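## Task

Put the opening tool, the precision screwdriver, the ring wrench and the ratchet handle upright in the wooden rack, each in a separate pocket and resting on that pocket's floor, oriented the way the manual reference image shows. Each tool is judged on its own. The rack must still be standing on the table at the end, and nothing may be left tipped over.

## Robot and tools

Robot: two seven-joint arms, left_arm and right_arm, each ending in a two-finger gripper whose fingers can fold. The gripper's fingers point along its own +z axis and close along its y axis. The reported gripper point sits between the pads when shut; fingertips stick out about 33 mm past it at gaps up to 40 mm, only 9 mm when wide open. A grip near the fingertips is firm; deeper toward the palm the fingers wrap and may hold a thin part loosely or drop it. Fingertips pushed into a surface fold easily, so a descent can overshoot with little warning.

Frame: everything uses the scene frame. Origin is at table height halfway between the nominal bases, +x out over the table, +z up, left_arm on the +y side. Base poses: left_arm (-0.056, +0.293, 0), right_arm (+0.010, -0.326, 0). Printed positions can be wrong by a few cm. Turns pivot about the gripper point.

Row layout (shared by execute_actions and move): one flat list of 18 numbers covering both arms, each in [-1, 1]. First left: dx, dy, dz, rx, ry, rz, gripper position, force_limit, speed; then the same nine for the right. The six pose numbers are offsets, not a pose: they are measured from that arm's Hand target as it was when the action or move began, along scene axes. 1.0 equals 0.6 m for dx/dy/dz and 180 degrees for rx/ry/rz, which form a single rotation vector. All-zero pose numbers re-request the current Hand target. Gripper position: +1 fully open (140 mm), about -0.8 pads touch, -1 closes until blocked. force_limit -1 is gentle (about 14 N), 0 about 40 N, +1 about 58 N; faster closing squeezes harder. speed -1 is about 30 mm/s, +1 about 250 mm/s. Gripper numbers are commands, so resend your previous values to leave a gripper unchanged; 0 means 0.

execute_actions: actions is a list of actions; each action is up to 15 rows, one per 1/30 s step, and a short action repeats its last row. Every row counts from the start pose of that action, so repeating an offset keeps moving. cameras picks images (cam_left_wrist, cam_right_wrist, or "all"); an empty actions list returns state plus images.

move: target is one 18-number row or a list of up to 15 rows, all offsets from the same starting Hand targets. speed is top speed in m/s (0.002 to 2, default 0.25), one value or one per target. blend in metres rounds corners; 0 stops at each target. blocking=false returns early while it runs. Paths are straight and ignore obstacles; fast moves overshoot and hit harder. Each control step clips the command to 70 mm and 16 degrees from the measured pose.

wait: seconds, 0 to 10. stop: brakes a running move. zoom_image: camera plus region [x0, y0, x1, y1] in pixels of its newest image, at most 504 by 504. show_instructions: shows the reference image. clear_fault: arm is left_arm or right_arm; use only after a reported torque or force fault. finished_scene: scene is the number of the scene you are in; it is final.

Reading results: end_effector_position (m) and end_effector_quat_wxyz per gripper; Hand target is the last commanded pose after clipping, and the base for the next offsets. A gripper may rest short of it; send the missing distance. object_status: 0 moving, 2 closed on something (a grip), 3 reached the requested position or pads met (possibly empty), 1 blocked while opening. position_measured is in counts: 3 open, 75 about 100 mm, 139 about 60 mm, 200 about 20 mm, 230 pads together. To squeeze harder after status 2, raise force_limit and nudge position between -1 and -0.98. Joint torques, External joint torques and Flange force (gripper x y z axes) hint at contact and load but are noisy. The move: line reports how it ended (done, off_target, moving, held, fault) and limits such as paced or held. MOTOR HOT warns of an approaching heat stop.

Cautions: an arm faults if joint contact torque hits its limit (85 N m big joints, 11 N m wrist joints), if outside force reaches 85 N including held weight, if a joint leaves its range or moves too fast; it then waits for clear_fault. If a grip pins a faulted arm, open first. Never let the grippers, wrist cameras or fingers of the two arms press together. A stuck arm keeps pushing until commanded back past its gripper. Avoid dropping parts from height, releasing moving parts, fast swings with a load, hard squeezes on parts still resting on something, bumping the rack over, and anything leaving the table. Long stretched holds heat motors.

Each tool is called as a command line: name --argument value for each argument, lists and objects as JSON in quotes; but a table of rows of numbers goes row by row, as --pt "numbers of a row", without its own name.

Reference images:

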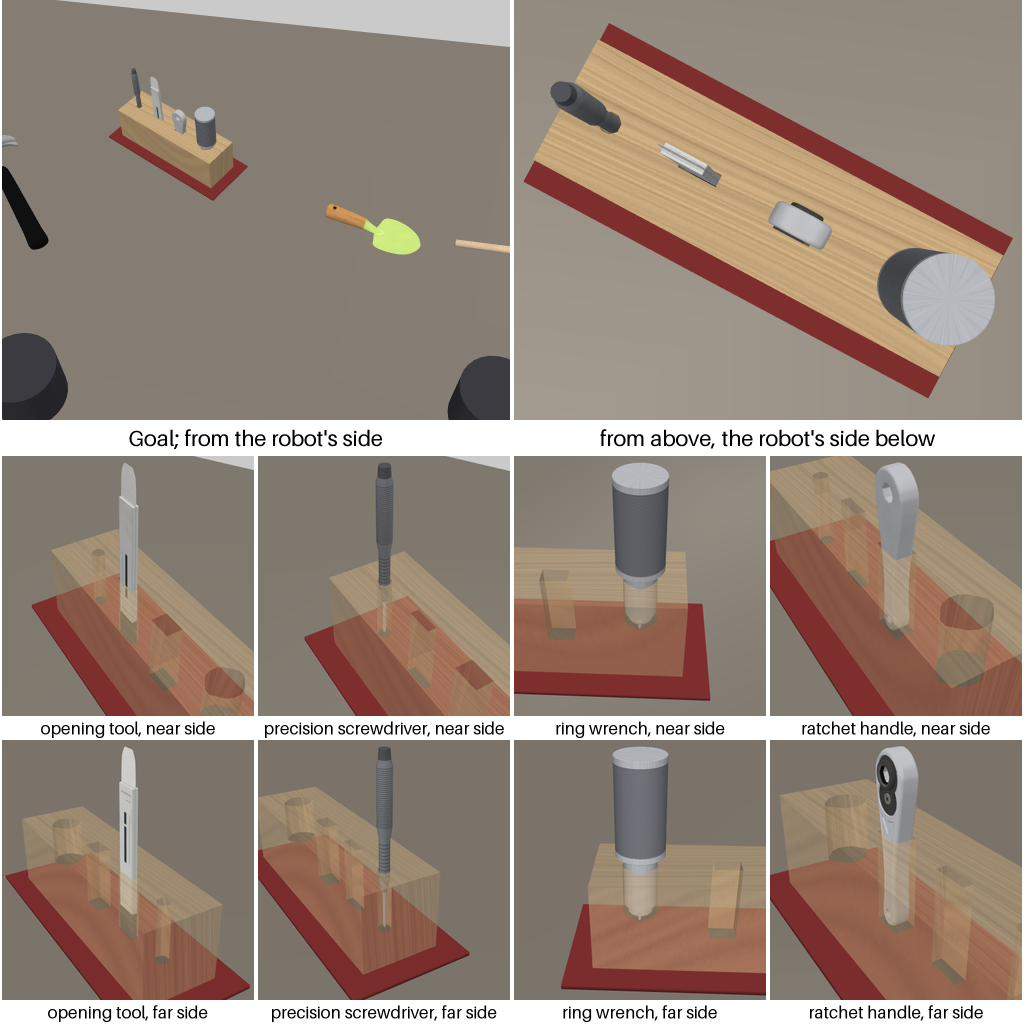

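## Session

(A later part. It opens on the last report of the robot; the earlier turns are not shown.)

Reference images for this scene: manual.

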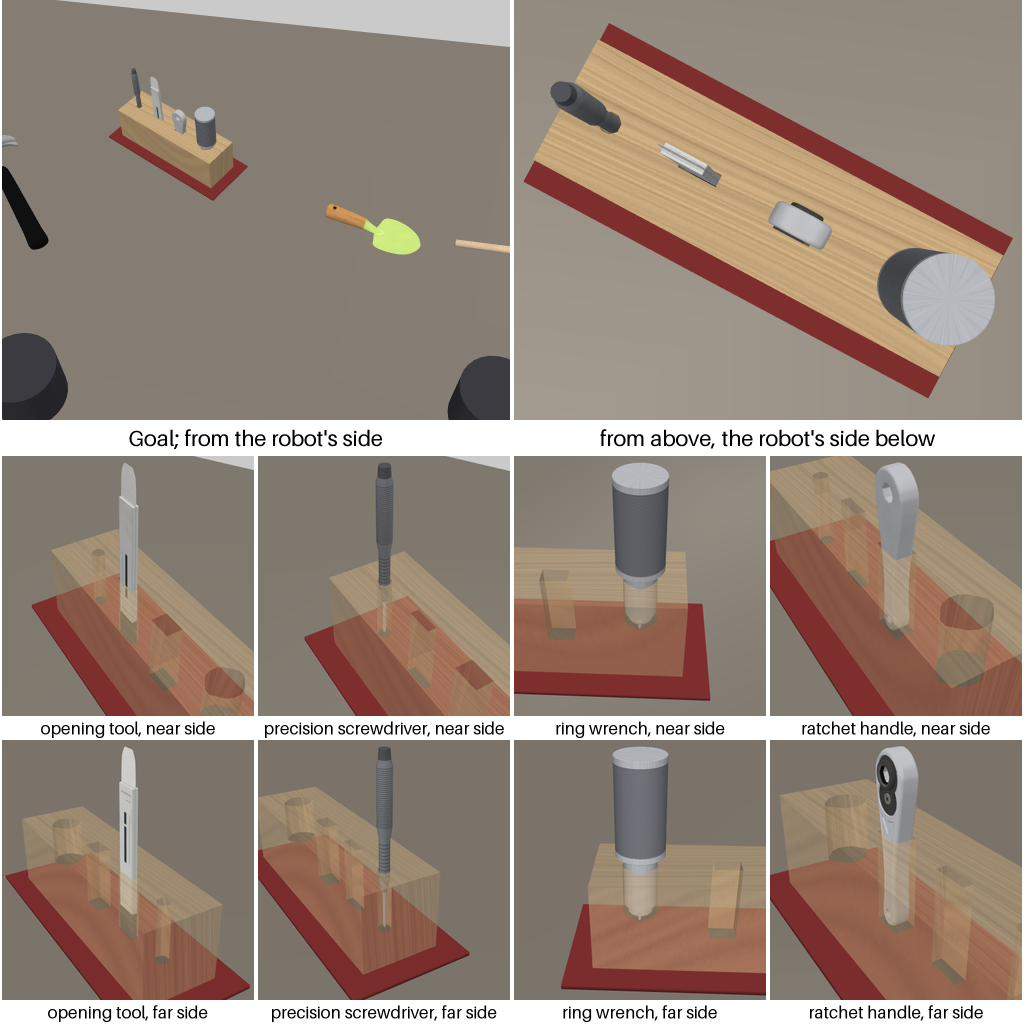

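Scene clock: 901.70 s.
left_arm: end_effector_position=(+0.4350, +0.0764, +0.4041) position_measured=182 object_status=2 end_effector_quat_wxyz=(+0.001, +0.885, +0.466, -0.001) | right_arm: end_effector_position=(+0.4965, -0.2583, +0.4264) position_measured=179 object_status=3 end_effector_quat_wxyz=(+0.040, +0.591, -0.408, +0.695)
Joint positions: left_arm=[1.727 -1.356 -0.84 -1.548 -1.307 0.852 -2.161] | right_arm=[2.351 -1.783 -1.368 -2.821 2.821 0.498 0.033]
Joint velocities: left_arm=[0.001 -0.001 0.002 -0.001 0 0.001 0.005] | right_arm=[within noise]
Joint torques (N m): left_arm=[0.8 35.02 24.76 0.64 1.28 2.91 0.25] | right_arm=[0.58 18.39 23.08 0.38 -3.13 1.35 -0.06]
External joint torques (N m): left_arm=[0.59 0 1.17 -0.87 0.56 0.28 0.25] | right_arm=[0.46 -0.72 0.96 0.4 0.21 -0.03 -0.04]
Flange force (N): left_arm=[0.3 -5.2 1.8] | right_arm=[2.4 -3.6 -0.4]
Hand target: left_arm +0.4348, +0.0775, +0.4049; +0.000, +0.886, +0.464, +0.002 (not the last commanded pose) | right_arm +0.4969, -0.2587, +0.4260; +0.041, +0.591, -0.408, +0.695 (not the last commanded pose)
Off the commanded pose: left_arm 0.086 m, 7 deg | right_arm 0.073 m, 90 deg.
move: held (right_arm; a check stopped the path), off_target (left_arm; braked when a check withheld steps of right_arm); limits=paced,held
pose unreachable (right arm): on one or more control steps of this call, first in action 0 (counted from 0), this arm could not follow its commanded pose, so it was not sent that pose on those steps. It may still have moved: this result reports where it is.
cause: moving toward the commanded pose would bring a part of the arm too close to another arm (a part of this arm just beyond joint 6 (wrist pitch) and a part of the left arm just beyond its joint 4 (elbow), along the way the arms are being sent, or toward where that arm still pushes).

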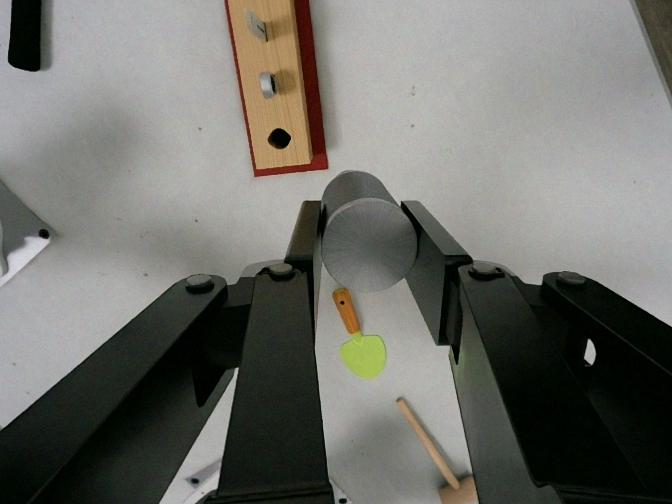

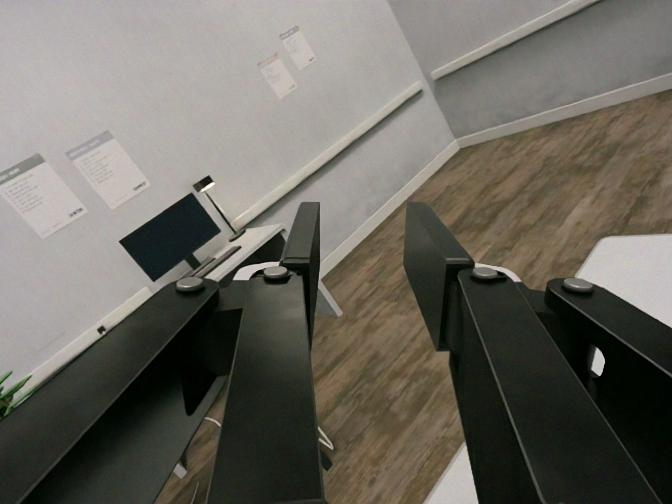

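move --target '[0,0,0.02,0,0,0,-1,-0.2,-1,0.03,-0.3,0,0,0,0,-0.4,-0.2,-1]' --speed 0.25

move --target '[-0.138,-0.009,-0.245,0,0,0.041,-1,-0.2,-1,0,0,0,0,0,0,-0.4,-0.2,-1]' --speed 0.2 --cameras '["cam_left_wrist"]'

zoom_image --camera "cam_left_wrist" --region '[250, 50, 450, 250]'

Scene clock: 911.07 s.
left_arm: end_effector_position=(+0.4351, +0.0762, +0.4155) position_measured=182 object_status=2 end_effector_quat_wxyz=(+0.000, +0.887, +0.461, +0.001) | right_arm: end_effector_position=(+0.5143, -0.4394, +0.4264) position_measured=179 object_status=3 end_effector_quat_wxyz=(+0.083, +0.516, -0.394, +0.755)
Joint positions: left_arm=[1.741 -1.335 -0.83 -1.512 -1.306 0.84 -2.16] | right_arm=[1.52 -1.783 -1.552 -2.993 2.821 1.063 0.204]
Joint velocities: left_arm=[within noise] | right_arm=[0.001 0 0 -0.001 0.001 0.003 0.007]
Joint torques (N m): left_arm=[1.61 35.85 24.31 1.36 0.88 2.59 -0.16] | right_arm=[0.33 13.06 20.89 -3.1 -2.92 0.69 0.05]
External joint torques (N m): left_arm=[1.46 0.55 1.1 -0.02 0.16 -0.05 -0.16] | right_arm=[0.24 -0.79 0.91 -0.72 0.55 0.21 0.08]
Flange force (N): left_arm=[2.0 1.3 -3.6] | right_arm=[5.1 -1.1 1.0]
Hand target: left_arm +0.4348, +0.0775, +0.4169; +0.000, +0.886, +0.464, +0.002 | right_arm +0.5149, -0.4387, +0.4260; +0.041, +0.591, -0.408, +0.695
Off the commanded pose: left_arm 0.002 m, 0 deg | right_arm 0.001 m, 12 deg.
joint sent to its limit (right arm) — joint 2 (shoulder), lower limit; joint 5 (forearm roll), upper limit. The joint targets are off in orientation, not in position.
move: off_target (right_arm)

Scene clock: 912.67 s.
left_arm: end_effector_position=(+0.3508, +0.0729, +0.2696) position_measured=182 object_status=2 end_effector_quat_wxyz=(-0.002, +0.855, +0.518, -0.001) | right_arm: end_effector_position=(+0.5143, -0.4393, +0.4264) position_measured=179 object_status=3 end_effector_quat_wxyz=(+0.082, +0.516, -0.395, +0.756)
Joint positions: left_arm=[1.447 -1.756 -0.864 -2.106 -1.345 0.871 -2.169] | right_arm=[1.52 -1.783 -1.552 -2.993 2.821 1.063 0.205]
Joint velocities: left_arm=[0 0.001 -0.001 0 0 -0.001 -0.005] | right_arm=[within noise]
Joint torques (N m): left_arm=[1.08 29.59 24.19 -0.14 0.29 3.02 -0.23] | right_arm=[0.43 13.04 20.92 -3.05 -2.93 0.7 0.12]
External joint torques (N m): left_arm=[1 -0.43 0.56 -0.97 -0.46 0.39 -0.23] | right_arm=[0.28 -0.82 0.91 -0.61 0.55 0.21 0.14]
Flange force (N): left_arm=[0.8 -0.8 1.9] | right_arm=[4.8 -1.4 1.2]
Hand target: left_arm +0.3520, +0.0721, +0.2699; -0.001, +0.854, +0.520, +0.002 | right_arm +0.5148, -0.4383, +0.4255; +0.079, +0.517, -0.395, +0.755 (not the last commanded pose)
Off the commanded pose: left_arm 0.001 m, 0 deg | right_arm 0.001 m, 12 deg.
joint sent to its limit (right arm) — joint 2 (shoulder), lower limit.
move: off_target (right_arm)
Images, in order (width x height): cam_left_wrist 672x504.

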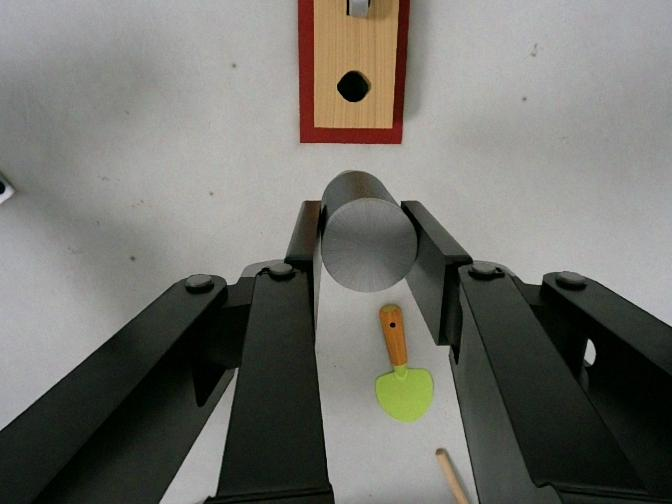

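Scaled by 2.520 from the camera's 672x504 image, which has a finer 960x720 frame.

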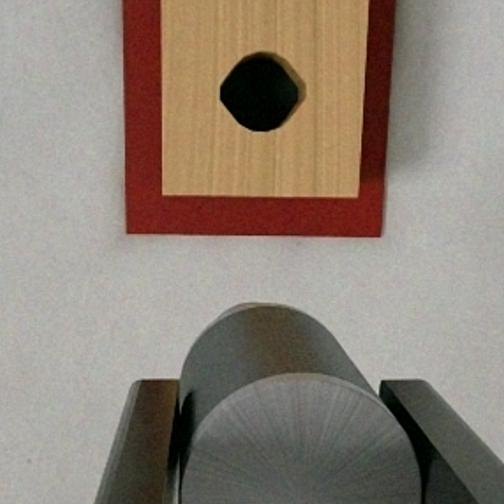

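move --pt "0.048 0.084 0 -0.003 -0.006 0 -1 -0.2 -1 0 0 0 0 0 0 -0.4 -0.2 -1" --pt "0.048 0.084 -0.145 -0.003 -0.006 0 -1 -0.2 -1 0 0 0 0 0 0 -0.4 -0.2 -1" --speed 0.1 --cameras '["cam_left_wrist"]'

zoom_image --camera "cam_left_wrist" --region '[250, 50, 450, 250]'

Scene clock: 924.57 s.
left_arm: end_effector_position=(+0.3795, +0.1233, +0.1828) position_measured=182 object_status=2 end_effector_quat_wxyz=(+0.007, +0.855, +0.518, +0.005) | right_arm: end_effector_position=(+0.5143, -0.4393, +0.4264) position_measured=179 object_status=3 end_effector_quat_wxyz=(+0.082, +0.516, -0.395, +0.756)
Joint positions: left_arm=[1.384 -1.781 -1.088 -2.273 -1.432 1.079 -2.1] | right_arm=[1.52 -1.783 -1.552 -2.993 2.821 1.063 0.205]
Joint velocities: left_arm=[0.001 0.001 0 0.001 -0.001 0.004 -0.004] | right_arm=[within noise]
Joint torques (N m): left_arm=[0.59 25.25 25.98 -0.26 0.28 3.05 -0.22] | right_arm=[0.42 13.08 20.9 -3.01 -2.95 0.69 0.14]
External joint torques (N m): left_arm=[0.57 -0.16 0.11 -1.05 -0.49 0.38 -0.22] | right_arm=[0.32 -0.81 0.9 -0.63 0.52 0.21 0.17]
Flange force (N): left_arm=[0.4 -1.3 2.2] | right_arm=[4.6 -1.5 1.1]
Hand target: left_arm +0.3808, +0.1225, +0.1829; +0.008, +0.854, +0.520, +0.007 | right_arm +0.5148, -0.4383, +0.4255; +0.079, +0.517, -0.395, +0.755
Off the commanded pose: left_arm 0.002 m, 0 deg | right_arm 0.001 m, 0 deg.
joint sent to its limit (left arm) — joint 2 (shoulder), lower limit. The joint targets still meet the commanded pose.
joint sent to its limit (right arm) — joint 2 (shoulder), lower limit. The joint targets still meet the commanded pose.
move: done
Images, in order (width x height): cam_left_wrist 672x504.

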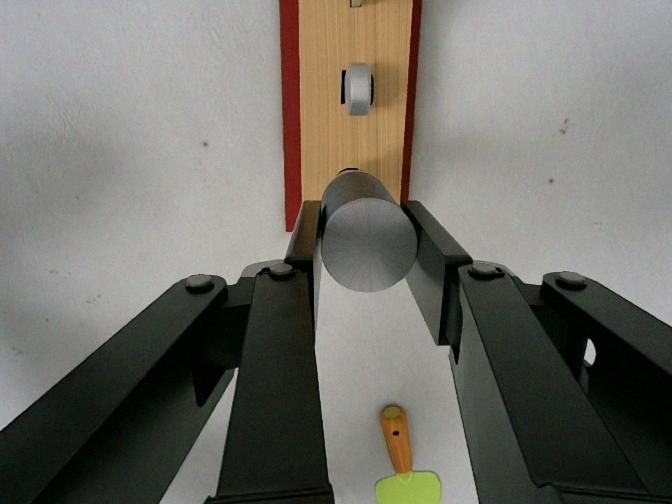

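Scaled by 2.520 from the camera's 672x504 image, which has a finer 960x720 frame.

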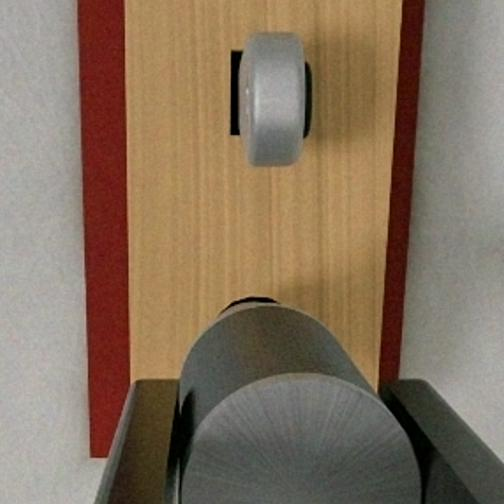

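move --pt "-0.003 -0.002 0 0 0 0 -1 -0.2 -1 0 0 0 0 0 0 -0.4 -0.2 -1" --pt "-0.003 -0.002 -0.04 0 0 0 -1 -0.2 -1 0 0 0 0 0 0 -0.4 -0.2 -1" --speed 0.04 --cameras '["cam_left_wrist"]'

zoom_image --camera "cam_left_wrist" --region '[250, 50, 450, 250]'

Scene clock: 935.43 s.
left_arm: end_effector_position=(+0.3794, +0.1230, +0.1654) position_measured=182 object_status=2 end_effector_quat_wxyz=(+0.008, +0.855, +0.518, +0.013) | right_arm: end_effector_position=(+0.5143, -0.4393, +0.4264) position_measured=179 object_status=3 end_effector_quat_wxyz=(+0.082, +0.516, -0.395, +0.756)
Joint positions: left_arm=[1.335 -1.78 -1.138 -2.311 -1.451 1.136 -2.114] | right_arm=[1.52 -1.783 -1.552 -2.993 2.821 1.063 0.205]
Joint velocities: left_arm=[-0.002 0.001 -0.003 -0.002 -0.002 0.003 -0.003] | right_arm=[within noise]
Joint torques (N m): left_arm=[0.31 22.89 18.17 -0.02 -1.03 2.45 -0.3] | right_arm=[0.43 13.03 20.89 -3.05 -2.94 0.7 0.13]
External joint torques (N m): left_arm=[0.15 -1.36 -7.78 -0.63 -1.83 -0.25 -0.3] | right_arm=[0.35 -0.78 0.94 -0.76 0.51 0.23 0.15]
Flange force (N): left_arm=[0.0 2.2 22.4] | right_arm=[4.9 -1.4 0.9]
Hand target: left_arm +0.3790, +0.1213, +0.1589; +0.008, +0.854, +0.520, +0.007 | right_arm +0.5148, -0.4383, +0.4255; +0.079, +0.517, -0.395, +0.755
Off the commanded pose: left_arm 0.007 m, 1 deg | right_arm 0.001 m, 0 deg.
joint sent to its limit (right arm) — joint 2 (shoulder), lower limit. The joint targets still meet the commanded pose.
move: off_target (left_arm)
Images, in order (width x height): cam_left_wrist 672x504.

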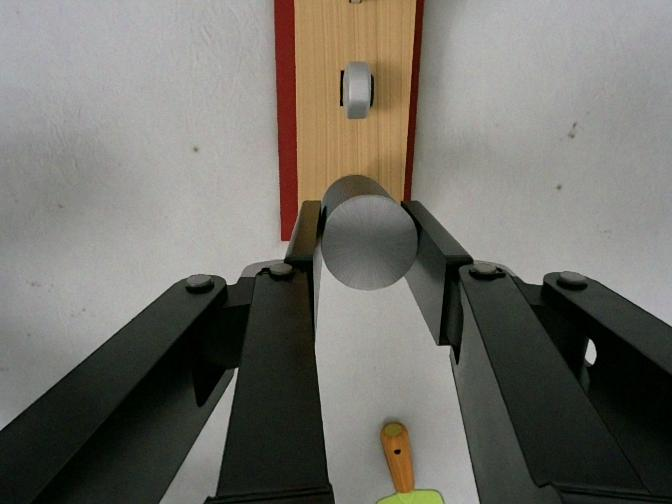

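Scaled by 2.520 from the camera's 672x504 image, which has a finer 960x720 frame.

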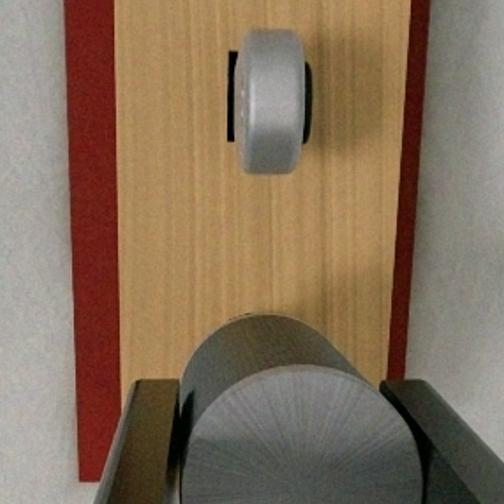

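move --pt "-0.001 -0.003 0.018 0 0 0 -1 -0.2 -1 0 0 0 0 0 0 -0.4 -0.2 -1" --pt "-0.001 -0.003 -0.008 0 0 0 -1 -0.2 -1 0 0 0 0 0 0 -0.4 -0.2 -1" --speed 0.04 --cameras '["cam_left_wrist"]'

zoom_image --camera "cam_left_wrist" --region '[300, 150, 420, 250]'

Scene clock: 943.40 s.
left_arm: end_effector_position=(+0.3824, +0.1244, +0.1642) position_measured=182 object_status=2 end_effector_quat_wxyz=(+0.009, +0.854, +0.519, +0.020) | right_arm: end_effector_position=(+0.5143, -0.4393, +0.4264) position_measured=179 object_status=3 end_effector_quat_wxyz=(+0.082, +0.516, -0.395, +0.756)
Joint positions: left_arm=[1.323 -1.773 -1.147 -2.318 -1.451 1.164 -2.119] | right_arm=[1.52 -1.783 -1.552 -2.993 2.821 1.063 0.205]
Joint velocities: left_arm=[-0.002 -0.002 -0.003 0.001 0.001 0.006 0.001] | right_arm=[within noise]
Joint torques (N m): left_arm=[-0.5 22.95 15.44 0.8 -1.63 0.86 -0.3] | right_arm=[0.39 13.03 20.83 -3.05 -2.92 0.69 0.1]
External joint torques (N m): left_arm=[-0.56 -1.03 -10.62 -0.01 -2.42 -1.87 -0.3] | right_arm=[0.32 -0.8 0.84 -0.72 0.54 0.22 0.13]
Flange force (N): left_arm=[-1.8 3.6 27.8] | right_arm=[4.7 -1.2 0.9]
Hand target: left_arm +0.3784, +0.1195, +0.1541; +0.008, +0.854, +0.520, +0.007 | right_arm +0.5148, -0.4383, +0.4255; +0.079, +0.517, -0.395, +0.755
Off the commanded pose: left_arm 0.012 m, 1 deg | right_arm 0.001 m, 0 deg.
joint sent to its limit (right arm) — joint 2 (shoulder), lower limit. The joint targets still meet the commanded pose.
move: off_target (left_arm)
Images, in order (width x height): cam_left_wrist 672x504.

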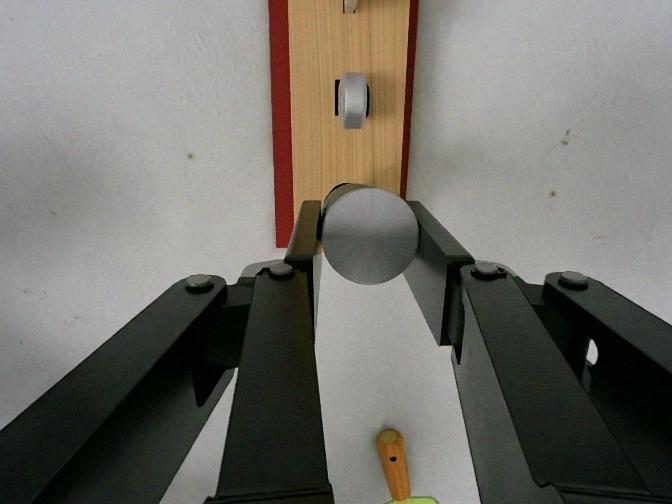

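Scaled by 4.200 from the camera's 672x504 image, which has a finer 960x720 frame.

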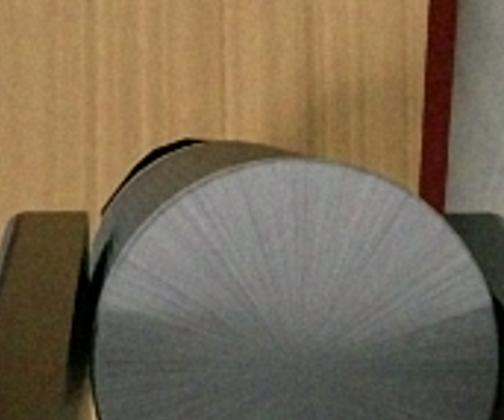

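move --target '[-0.003,0.001,0.055,0,0,0,-1,-0.2,-1,0,0,0,0,0,0,-0.4,-0.2,-1]' --speed 0.06 --cameras '["cam_left_wrist"]'

zoom_image --camera "cam_left_wrist" --region '[300, 150, 420, 250]'

Scene clock: 949.30 s.
left_arm: end_effector_position=(+0.3772, +0.1193, +0.1859) position_measured=182 object_status=2 end_effector_quat_wxyz=(+0.009, +0.854, +0.520, +0.008) | right_arm: end_effector_position=(+0.5143, -0.4393, +0.4264) position_measured=179 object_status=3 end_effector_quat_wxyz=(+0.082, +0.516, -0.395, +0.756)
Joint positions: left_arm=[1.343 -1.727 -1.104 -2.281 -1.399 1.132 -2.12] | right_arm=[1.52 -1.783 -1.552 -2.993 2.821 1.063 0.205]
Joint velocities: left_arm=[0 0.001 -0.001 0.003 0.003 -0.005 0.001] | right_arm=[within noise]
Joint torques (N m): left_arm=[1.54 25.16 27.2 1.71 1.44 2.67 0.14] | right_arm=[0.4 13 20.89 -3.05 -2.95 0.69 0.16]
External joint torques (N m): left_arm=[1.4 0.49 1.09 -0.12 0.65 -0.02 0.14] | right_arm=[0.33 -0.86 0.87 -0.69 0.53 0.21 0.18]
Flange force (N): left_arm=[3.3 1.0 -5.3] | right_arm=[4.7 -1.3 1.0]
Hand target: left_arm +0.3766, +0.1201, +0.1871; +0.008, +0.854, +0.520, +0.007 | right_arm +0.5148, -0.4383, +0.4255; +0.079, +0.517, -0.395, +0.755
Off the commanded pose: left_arm 0.002 m, 0 deg | right_arm 0.001 m, 0 deg.
joint sent to its limit (right arm) — joint 2 (shoulder), lower limit. The joint targets still meet the commanded pose.
move: done
Images, in order (width x height): cam_left_wrist 672x504.

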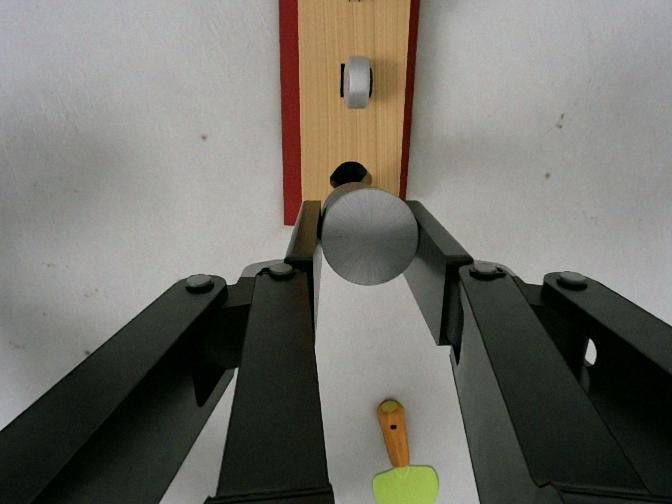

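Scaled by 4.200 from the camera's 672x504 image, which has a finer 960x720 frame.

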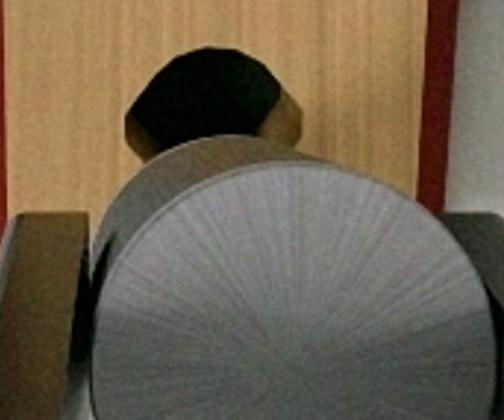

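move --target '[0.0023,0.0028,0,0.0191,-0.0223,0,-1,-0.2,-1,0,0,0,0,0,0,-0.4,-0.2,-1]' --speed 0.06 --cameras '["cam_left_wrist"]'

zoom_image --camera "cam_left_wrist" --region '[300, 150, 420, 250]'

Scene clock: 957.80 s.
left_arm: end_effector_position=(+0.3776, +0.1206, +0.1869) position_measured=182 object_status=2 end_effector_quat_wxyz=(+0.002, +0.855, +0.516, +0.050) | right_arm: end_effector_position=(+0.5143, -0.4393, +0.4264) position_measured=179 object_status=3 end_effector_quat_wxyz=(+0.082, +0.516, -0.395, +0.756)
Joint positions: left_arm=[1.279 -1.78 -1.101 -2.324 -1.401 1.187 -2.139] | right_arm=[1.52 -1.783 -1.552 -2.993 2.821 1.063 0.205]
Joint velocities: left_arm=[0 0 0.001 -0.003 -0.001 0.005 -0.005] | right_arm=[within noise]
Joint torques (N m): left_arm=[0.64 23.33 25.7 0.38 0.9 3.36 -0.31] | right_arm=[0.49 13 20.86 -3.02 -2.94 0.69 0.12]
External joint torques (N m): left_arm=[0.46 -0.67 0.26 -0.87 0.05 0.47 -0.31] | right_arm=[0.34 -0.83 0.88 -0.62 0.52 0.21 0.15]
Flange force (N): left_arm=[-0.1 -2.0 1.4] | right_arm=[4.6 -1.6 1.1]
Hand target: left_arm +0.3780, +0.1218, +0.1871; +0.001, +0.853, +0.519, +0.053 | right_arm +0.5148, -0.4383, +0.4255; +0.079, +0.517, -0.395, +0.755
Off the commanded pose: left_arm 0.001 m, 1 deg | right_arm 0.001 m, 0 deg.
joint sent to its limit (left arm) — joint 2 (shoulder), lower limit. The joint targets still meet the commanded pose.
joint sent to its limit (right arm) — joint 2 (shoulder), lower limit. The joint targets still meet the commanded pose.
move: done
Images, in order (width x height): cam_left_wrist 672x504.

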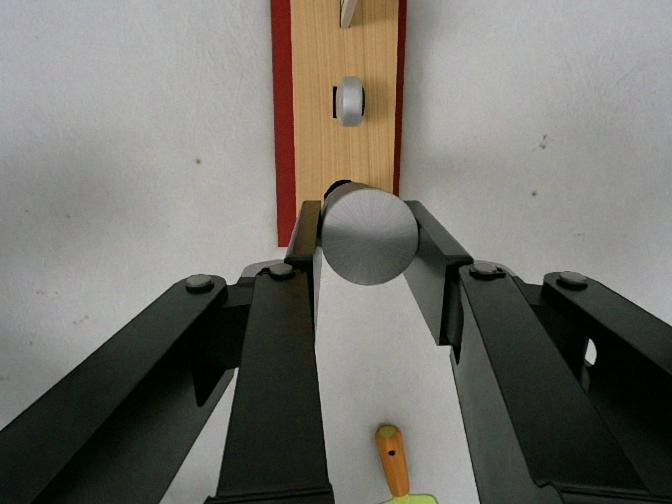

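Scaled by 4.200 from the camera's 672x504 image, which has a finer 960x720 frame.

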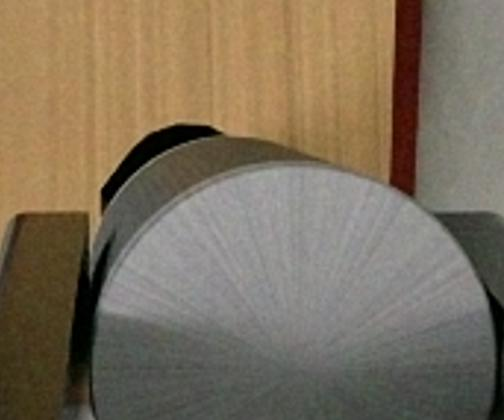

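move --pt "0.0035 0.0013 0 0 0 0 -1 -0.2 -1 0 0 0 0 0 0 -0.4 -0.2 -1" --pt "0.0035 0.0013 -0.042 0 0 0 -1 -0.2 -1 0 0 0 0 0 0 -0.4 -0.2 -1" --speed 0.04 --cameras '["cam_left_wrist"]'

zoom_image --camera "cam_left_wrist" --region '[300, 150, 420, 250]'

Scene clock: 963.13 s.
left_arm: end_effector_position=(+0.3784, +0.1232, +0.1616) position_measured=182 object_status=2 end_effector_quat_wxyz=(-0.001, +0.854, +0.517, +0.050) | right_arm: end_effector_position=(+0.5143, -0.4393, +0.4264) position_measured=179 object_status=3 end_effector_quat_wxyz=(+0.082, +0.516, -0.395, +0.756)
Joint positions: left_arm=[1.243 -1.78 -1.168 -2.354 -1.429 1.239 -2.151] | right_arm=[1.52 -1.783 -1.552 -2.993 2.821 1.063 0.205]
Joint torques (N m): left_arm=[1.12 22.43 25.98 0.03 0.31 3.48 -0.17] | right_arm=[0.41 13.07 20.83 -2.99 -2.94 0.69 0.12]
External joint torques (N m): left_arm=[0.95 -0.62 0.05 -0.72 -0.58 0.58 -0.18] | right_arm=[0.29 -0.79 0.87 -0.63 0.52 0.22 0.14]
Flange force (N): left_arm=[1.3 0.0 2.4] | right_arm=[4.6 -1.3 1.1]
Hand target: left_arm +0.3801, +0.1226, +0.1619; +0.001, +0.853, +0.519, +0.053 | right_arm +0.5148, -0.4383, +0.4255; +0.079, +0.517, -0.395, +0.755
Off the commanded pose: left_arm 0.002 m, 0 deg | right_arm 0.001 m, 0 deg.
joint sent to its limit (left arm) — joint 2 (shoulder), lower limit. The joint targets still meet the commanded pose.
joint sent to its limit (right arm) — joint 2 (shoulder), lower limit. The joint targets still meet the commanded pose.
move: done
Images, in order (width x height): cam_left_wrist 672x504.

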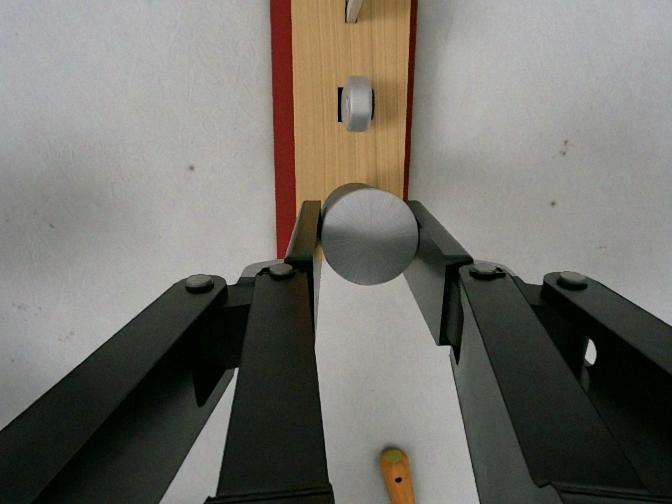

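Scaled by 4.200 from the camera's 672x504 image, which has a finer 960x720 frame.

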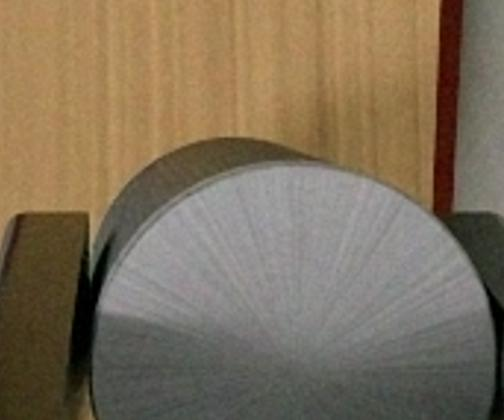

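move --target '[0,0,-0.025,0,0,0,-1,-0.2,-1,0,0,0,0,0,0,-0.4,-0.2,-1]' --speed 0.04 --cameras '["cam_left_wrist"]'

zoom_image --camera "cam_left_wrist" --region '[300, 150, 420, 250]'

Scene clock: 965.73 s.
left_arm: end_effector_position=(+0.3791, +0.1227, +0.1489) position_measured=182 object_status=2 end_effector_quat_wxyz=(+0.000, +0.855, +0.515, +0.052) | right_arm: end_effector_position=(+0.5143, -0.4393, +0.4264) position_measured=179 object_status=3 end_effector_quat_wxyz=(+0.082, +0.516, -0.395, +0.756)
Joint positions: left_arm=[1.219 -1.78 -1.203 -2.371 -1.448 1.27 -2.155] | right_arm=[1.52 -1.783 -1.552 -2.993 2.821 1.063 0.205]
Joint torques (N m): left_arm=[0.75 21.73 23.8 -0.48 0.02 3.3 -0.43] | right_arm=[0.41 13.05 20.88 -3.06 -2.94 0.69 0.12]
External joint torques (N m): left_arm=[0.61 -0.76 -2.31 -1.01 -0.87 0.39 -0.43] | right_arm=[0.24 -0.81 0.89 -0.61 0.53 0.19 0.14]
Flange force (N): left_arm=[-0.3 -0.8 8.9] | right_arm=[4.8 -1.2 1.2]
Hand target: left_arm +0.3801, +0.1226, +0.1469; +0.001, +0.853, +0.519, +0.053 | right_arm +0.5148, -0.4383, +0.4255; +0.079, +0.517, -0.395, +0.755
Off the commanded pose: left_arm 0.002 m, 1 deg | right_arm 0.001 m, 0 deg.
joint sent to its limit (left arm) — joint 2 (shoulder), lower limit. The joint targets still meet the commanded pose.
joint sent to its limit (right arm) — joint 2 (shoulder), lower limit. The joint targets still meet the commanded pose.
move: done
Images, in order (width x height): cam_left_wrist 672x504.

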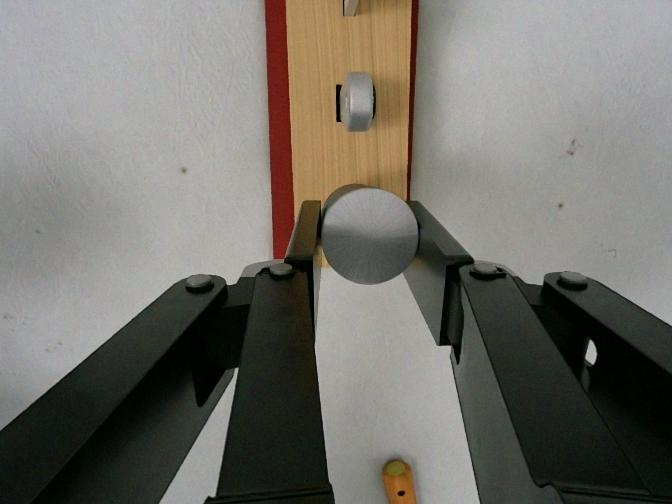

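Scaled by 4.200 from the camera's 672x504 image, which has a finer 960x720 frame.

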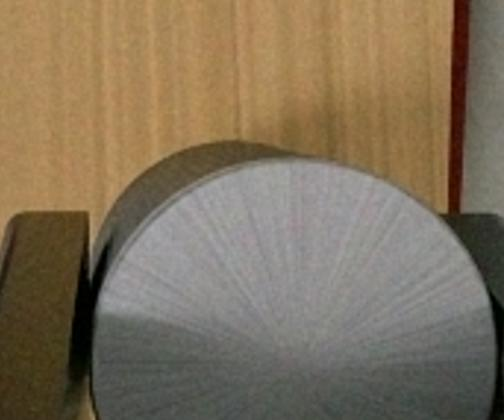

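move --target '[0,0,-0.02,0,0,0,-1,-0.2,-1,0,0,0,0,0,0,-0.4,-0.2,-1]' --speed 0.03

move --target '[0,0,-0.015,0,0,0,-1,-0.2,-1,0,0,0,0,0,0,-0.4,-0.2,-1]' --speed 0.03 --cameras '["cam_left_wrist"]'

Scene clock: 969.07 s.
left_arm: end_effector_position=(+0.3796, +0.1215, +0.1399) position_measured=182 object_status=2 end_effector_quat_wxyz=(+0.001, +0.856, +0.514, +0.055) | right_arm: end_effector_position=(+0.5143, -0.4393, +0.4264) position_measured=179 object_status=3 end_effector_quat_wxyz=(+0.082, +0.516, -0.395, +0.756)
Joint positions: left_arm=[1.2 -1.78 -1.229 -2.384 -1.464 1.294 -2.161] | right_arm=[1.52 -1.783 -1.552 -2.993 2.821 1.063 0.205]
Joint velocities: left_arm=[-0.001 -0.001 -0.003 0 -0.005 0.004 -0.004] | right_arm=[within noise]
Joint torques (N m): left_arm=[2.45 20.91 19.97 -0.73 -0.43 3.17 -0.42] | right_arm=[0.42 13.07 20.92 -3.04 -2.94 0.69 0.1]
External joint torques (N m): left_arm=[2.38 -1.14 -6.22 -1.12 -1.31 0.25 -0.43] | right_arm=[0.39 -0.77 0.89 -0.7 0.53 0.23 0.13]
Flange force (N): left_arm=[3.1 2.9 18.1] | right_arm=[4.7 -1.7 0.9]
Hand target: left_arm +0.3801, +0.1226, +0.1349; +0.001, +0.853, +0.519, +0.053 | right_arm +0.5148, -0.4383, +0.4255; +0.079, +0.517, -0.395, +0.755
Off the commanded pose: left_arm 0.005 m, 1 deg | right_arm 0.001 m, 0 deg.
joint sent to its limit (left arm) — joint 2 (shoulder), lower limit. The joint targets still meet the commanded pose.
joint sent to its limit (right arm) — joint 2 (shoulder), lower limit. The joint targets still meet the commanded pose.
move: off_target (left_arm)

Scene clock: 969.87 s.
left_arm: end_effector_position=(+0.3791, +0.1200, +0.1304) position_measured=182 object_status=2 end_effector_quat_wxyz=(+0.001, +0.857, +0.513, +0.053) | right_arm: end_effector_position=(+0.5143, -0.4393, +0.4264) position_measured=179 object_status=3 end_effector_quat_wxyz=(+0.082, +0.516, -0.395, +0.756)
Joint positions: left_arm=[1.187 -1.78 -1.253 -2.392 -1.48 1.309 -2.164] | right_arm=[1.52 -1.783 -1.552 -2.993 2.821 1.063 0.205]
Joint torques (N m): left_arm=[2.53 20.45 20.1 -1.77 -0.25 3.44 -0.28] | right_arm=[0.42 13.04 20.89 -3.05 -2.95 0.68 0.1]
External joint torques (N m): left_arm=[2.37 -1.33 -6.18 -1.84 -1.15 0.53 -0.28] | right_arm=[0.31 -0.82 0.9 -0.7 0.52 0.2 0.13]
Flange force (N): left_arm=[3.2 0.1 18.7] | right_arm=[4.8 -1.4 0.9]
Hand target: left_arm +0.3801, +0.1226, +0.1259; +0.001, +0.853, +0.519, +0.053 | right_arm +0.5148, -0.4383, +0.4255; +0.079, +0.517, -0.395, +0.755
Off the commanded pose: left_arm 0.005 m, 1 deg | right_arm 0.001 m, 0 deg.
joint sent to its limit (left arm) — joint 2 (shoulder), lower limit. The joint targets still meet the commanded pose.
joint sent to its limit (right arm) — joint 2 (shoulder), lower limit. The joint targets still meet the commanded pose.
move: off_target (left_arm)
Images, in order (width x height): cam_left_wrist 672x504.

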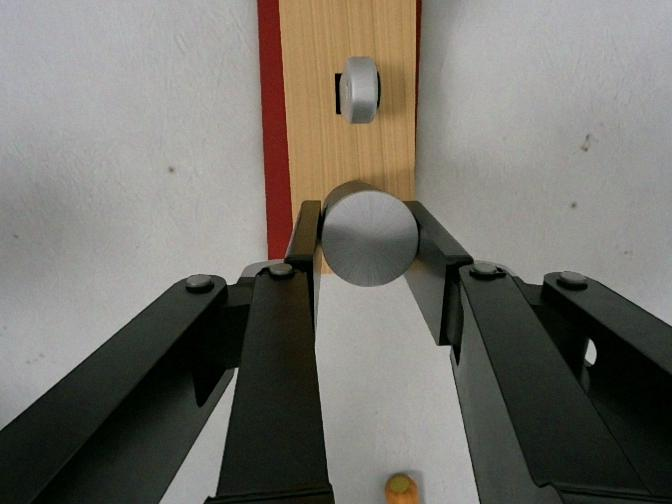

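move --target '[0,-0.002,-0.012,0,0,0,-1,-0.2,-1,0,0,0,0,0,0,-0.4,-0.2,-1]' --speed 0.03

Scene clock: 974.17 s.
left_arm: end_effector_position=(+0.3808, +0.1195, +0.1288) position_measured=182 object_status=2 end_effector_quat_wxyz=(+0.003, +0.856, +0.513, +0.059) | right_arm: end_effector_position=(+0.5143, -0.4393, +0.4264) position_measured=179 object_status=3 end_effector_quat_wxyz=(+0.082, +0.516, -0.395, +0.756)
Joint positions: left_arm=[1.175 -1.78 -1.261 -2.399 -1.485 1.327 -2.171] | right_arm=[1.52 -1.783 -1.552 -2.993 2.821 1.063 0.205]
Joint velocities: left_arm=[-0.002 0.001 -0.002 0.001 -0.001 0.004 -0.005] | right_arm=[within noise]
Joint torques (N m): left_arm=[4.19 20.44 13.5 -1.02 -1.52 2.95 -0.31] | right_arm=[0.34 13.03 20.87 -3.06 -2.95 0.67 0.12]
External joint torques (N m): left_arm=[4.09 -1.07 -12.71 -1.12 -2.41 0.02 -0.32] | right_arm=[0.3 -0.78 0.9 -0.77 0.52 0.21 0.14]
Flange force (N): left_arm=[6.3 7.0 34.7] | right_arm=[4.8 -1.1 0.8]
Hand target: left_arm +0.3801, +0.1214, +0.1187; +0.001, +0.853, +0.519, +0.053 | right_arm +0.5148, -0.4383, +0.4255; +0.079, +0.517, -0.395, +0.755
Off the commanded pose: left_arm 0.010 m, 1 deg | right_arm 0.001 m, 0 deg.
joint sent to its limit (right arm) — joint 2 (shoulder), lower limit. The joint targets still meet the commanded pose.
move: off_target (left_arm)

Bottomed. Relieve, open, go up, view.

move --target '[0.001,-0.003,0.017,0,0,0,-1,-0.2,-1,0,0,0,0,0,0,-0.4,-0.2,-1]' --speed 0.04

move --target '[0,0,0,0,0,0,-0.1,-0.2,-1,0,0,0,0,0,0,-0.4,-0.2,-1]'

move --pt "0.013 0.008 0.12 0 0 0 -0.1 -0.2 -1 0 0 0 0 0 0 -0.4 -0.2 -1" --pt "0.013 0.12 0.4 0 0 0 -0.1 -0.2 -1 0 0 0 0 0 0 -0.4 -0.2 -1" --speed '[0.1,0.2]' --cameras '["cam_left_wrist"]'

zoom_image --camera "cam_left_wrist" --region '[250, 200, 450, 400]'

Scene clock: 979.90 s.
left_arm: end_effector_position=(+0.3812, +0.1195, +0.1294) position_measured=182 object_status=2 end_effector_quat_wxyz=(+0.001, +0.855, +0.515, +0.055) | right_arm: end_effector_position=(+0.5143, -0.4393, +0.4264) position_measured=179 object_status=3 end_effector_quat_wxyz=(+0.082, +0.516, -0.395, +0.756)
Joint positions: left_arm=[1.186 -1.771 -1.259 -2.388 -1.478 1.323 -2.173] | right_arm=[1.52 -1.783 -1.552 -2.993 2.821 1.063 0.205]
Joint torques (N m): left_arm=[1.33 22.08 25.64 0.17 0.72 2.64 -0.29] | right_arm=[0.44 13.04 20.81 -3.03 -2.95 0.68 0.11]
External joint torques (N m): left_arm=[1.1 0.29 -0.77 0.12 -0.2 -0.28 -0.3] | right_arm=[0.31 -0.78 0.86 -0.62 0.52 0.2 0.14]
Flange force (N): left_arm=[1.9 3.4 1.0] | right_arm=[4.5 -1.5 1.0]
Hand target: left_arm +0.3807, +0.1196, +0.1289; +0.001, +0.853, +0.519, +0.053 | right_arm +0.5148, -0.4383, +0.4255; +0.079, +0.517, -0.395, +0.755
Off the commanded pose: left_arm 0.001 m, 1 deg | right_arm 0.001 m, 0 deg.
joint sent to its limit (right arm) — joint 2 (shoulder), lower limit. The joint targets still meet the commanded pose.
move: done

Scene clock: 981.03 s.
left_arm: end_effector_position=(+0.3812, +0.1196, +0.1294) position_measured=141 object_status=0 end_effector_quat_wxyz=(+0.001, +0.855, +0.516, +0.054) | right_arm: end_effector_position=(+0.5143, -0.4393, +0.4264) position_measured=179 object_status=3 end_effector_quat_wxyz=(+0.082, +0.516, -0.395, +0.756)
Joint positions: left_arm=[1.186 -1.77 -1.259 -2.388 -1.478 1.322 -2.175] | right_arm=[1.52 -1.783 -1.552 -2.993 2.821 1.063 0.205]
Joint torques (N m): left_arm=[1.5 21.85 26.2 0.03 0.97 2.69 -0.17] | right_arm=[0.42 13.02 20.88 -3.02 -2.94 0.69 0.11]
External joint torques (N m): left_arm=[1.36 0.04 -0.18 -0.12 0.06 -0.21 -0.18] | right_arm=[0.37 -0.83 0.86 -0.67 0.53 0.22 0.13]
Flange force (N): left_arm=[2.6 2.7 -0.7] | right_arm=[4.7 -1.6 1.0]
Hand target: left_arm +0.3807, +0.1196, +0.1289; +0.001, +0.853, +0.519, +0.053 | right_arm +0.5148, -0.4383, +0.4255; +0.079, +0.517, -0.395, +0.755
Off the commanded pose: left_arm 0.001 m, 0 deg | right_arm 0.001 m, 0 deg.
joint sent to its limit (right arm) — joint 2 (shoulder), lower limit. The joint targets still meet the commanded pose.
move: done

Scene clock: 983.93 s.
left_arm: end_effector_position=(+0.3899, +0.1919, +0.3695) position_measured=141 object_status=3 end_effector_quat_wxyz=(+0.003, +0.851, +0.522, +0.055) | right_arm: end_effector_position=(+0.5143, -0.4393, +0.4264) position_measured=179 object_status=3 end_effector_quat_wxyz=(+0.082, +0.516, -0.395, +0.756)
Joint positions: left_arm=[1.475 -1.368 -0.855 -2.019 -1.032 1.165 -2.037] | right_arm=[1.52 -1.783 -1.552 -2.993 2.821 1.063 0.205]
Joint velocities: left_arm=[0.001 -0.001 0 -0.001 0.001 0.001 0.007] | right_arm=[within noise]
Joint torques (N m): left_arm=[0.62 24.36 23.18 8.79 1.38 2.67 0.11] | right_arm=[0.49 13.06 20.83 -3.05 -2.94 0.69 0.09]
External joint torques (N m): left_arm=[0.44 0.31 -0.6 0.06 0.6 -0.25 0.1] | right_arm=[0.43 -0.75 0.86 -0.76 0.53 0.23 0.11]
Flange force (N): left_arm=[1.6 0.9 -1.1] | right_arm=[4.6 -1.7 0.6]
Hand target: left_arm +0.3885, +0.1916, +0.3689; +0.001, +0.853, +0.519, +0.053 | right_arm +0.5148, -0.4383, +0.4255; +0.079, +0.517, -0.395, +0.755
Off the commanded pose: left_arm 0.002 m, 1 deg | right_arm 0.001 m, 0 deg.
joint sent to its limit (right arm) — joint 2 (shoulder), lower limit. The joint targets still meet the commanded pose.
move: done
Images, in order (width x height): cam_left_wrist 672x504.

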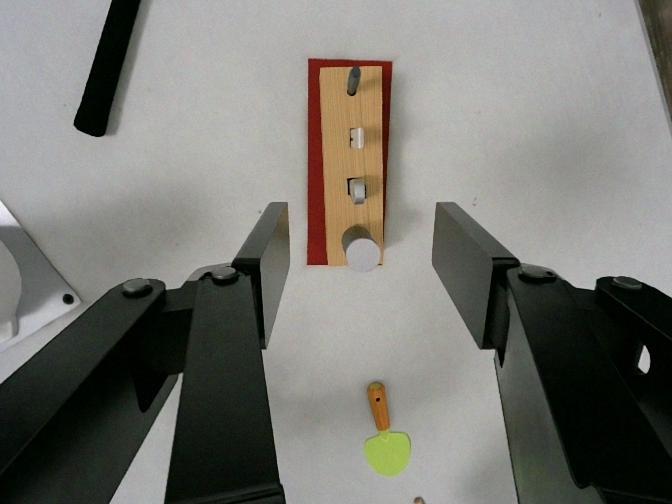

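Scaled by 2.520 from the camera's 672x504 image, which has a finer 960x720 frame.

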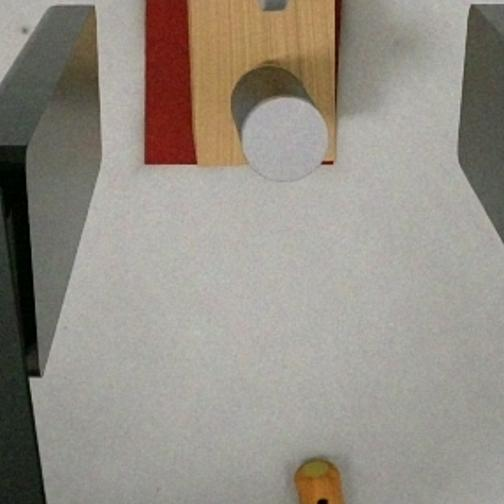

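finished_scene --scene 2

The scene is finished: the task was done.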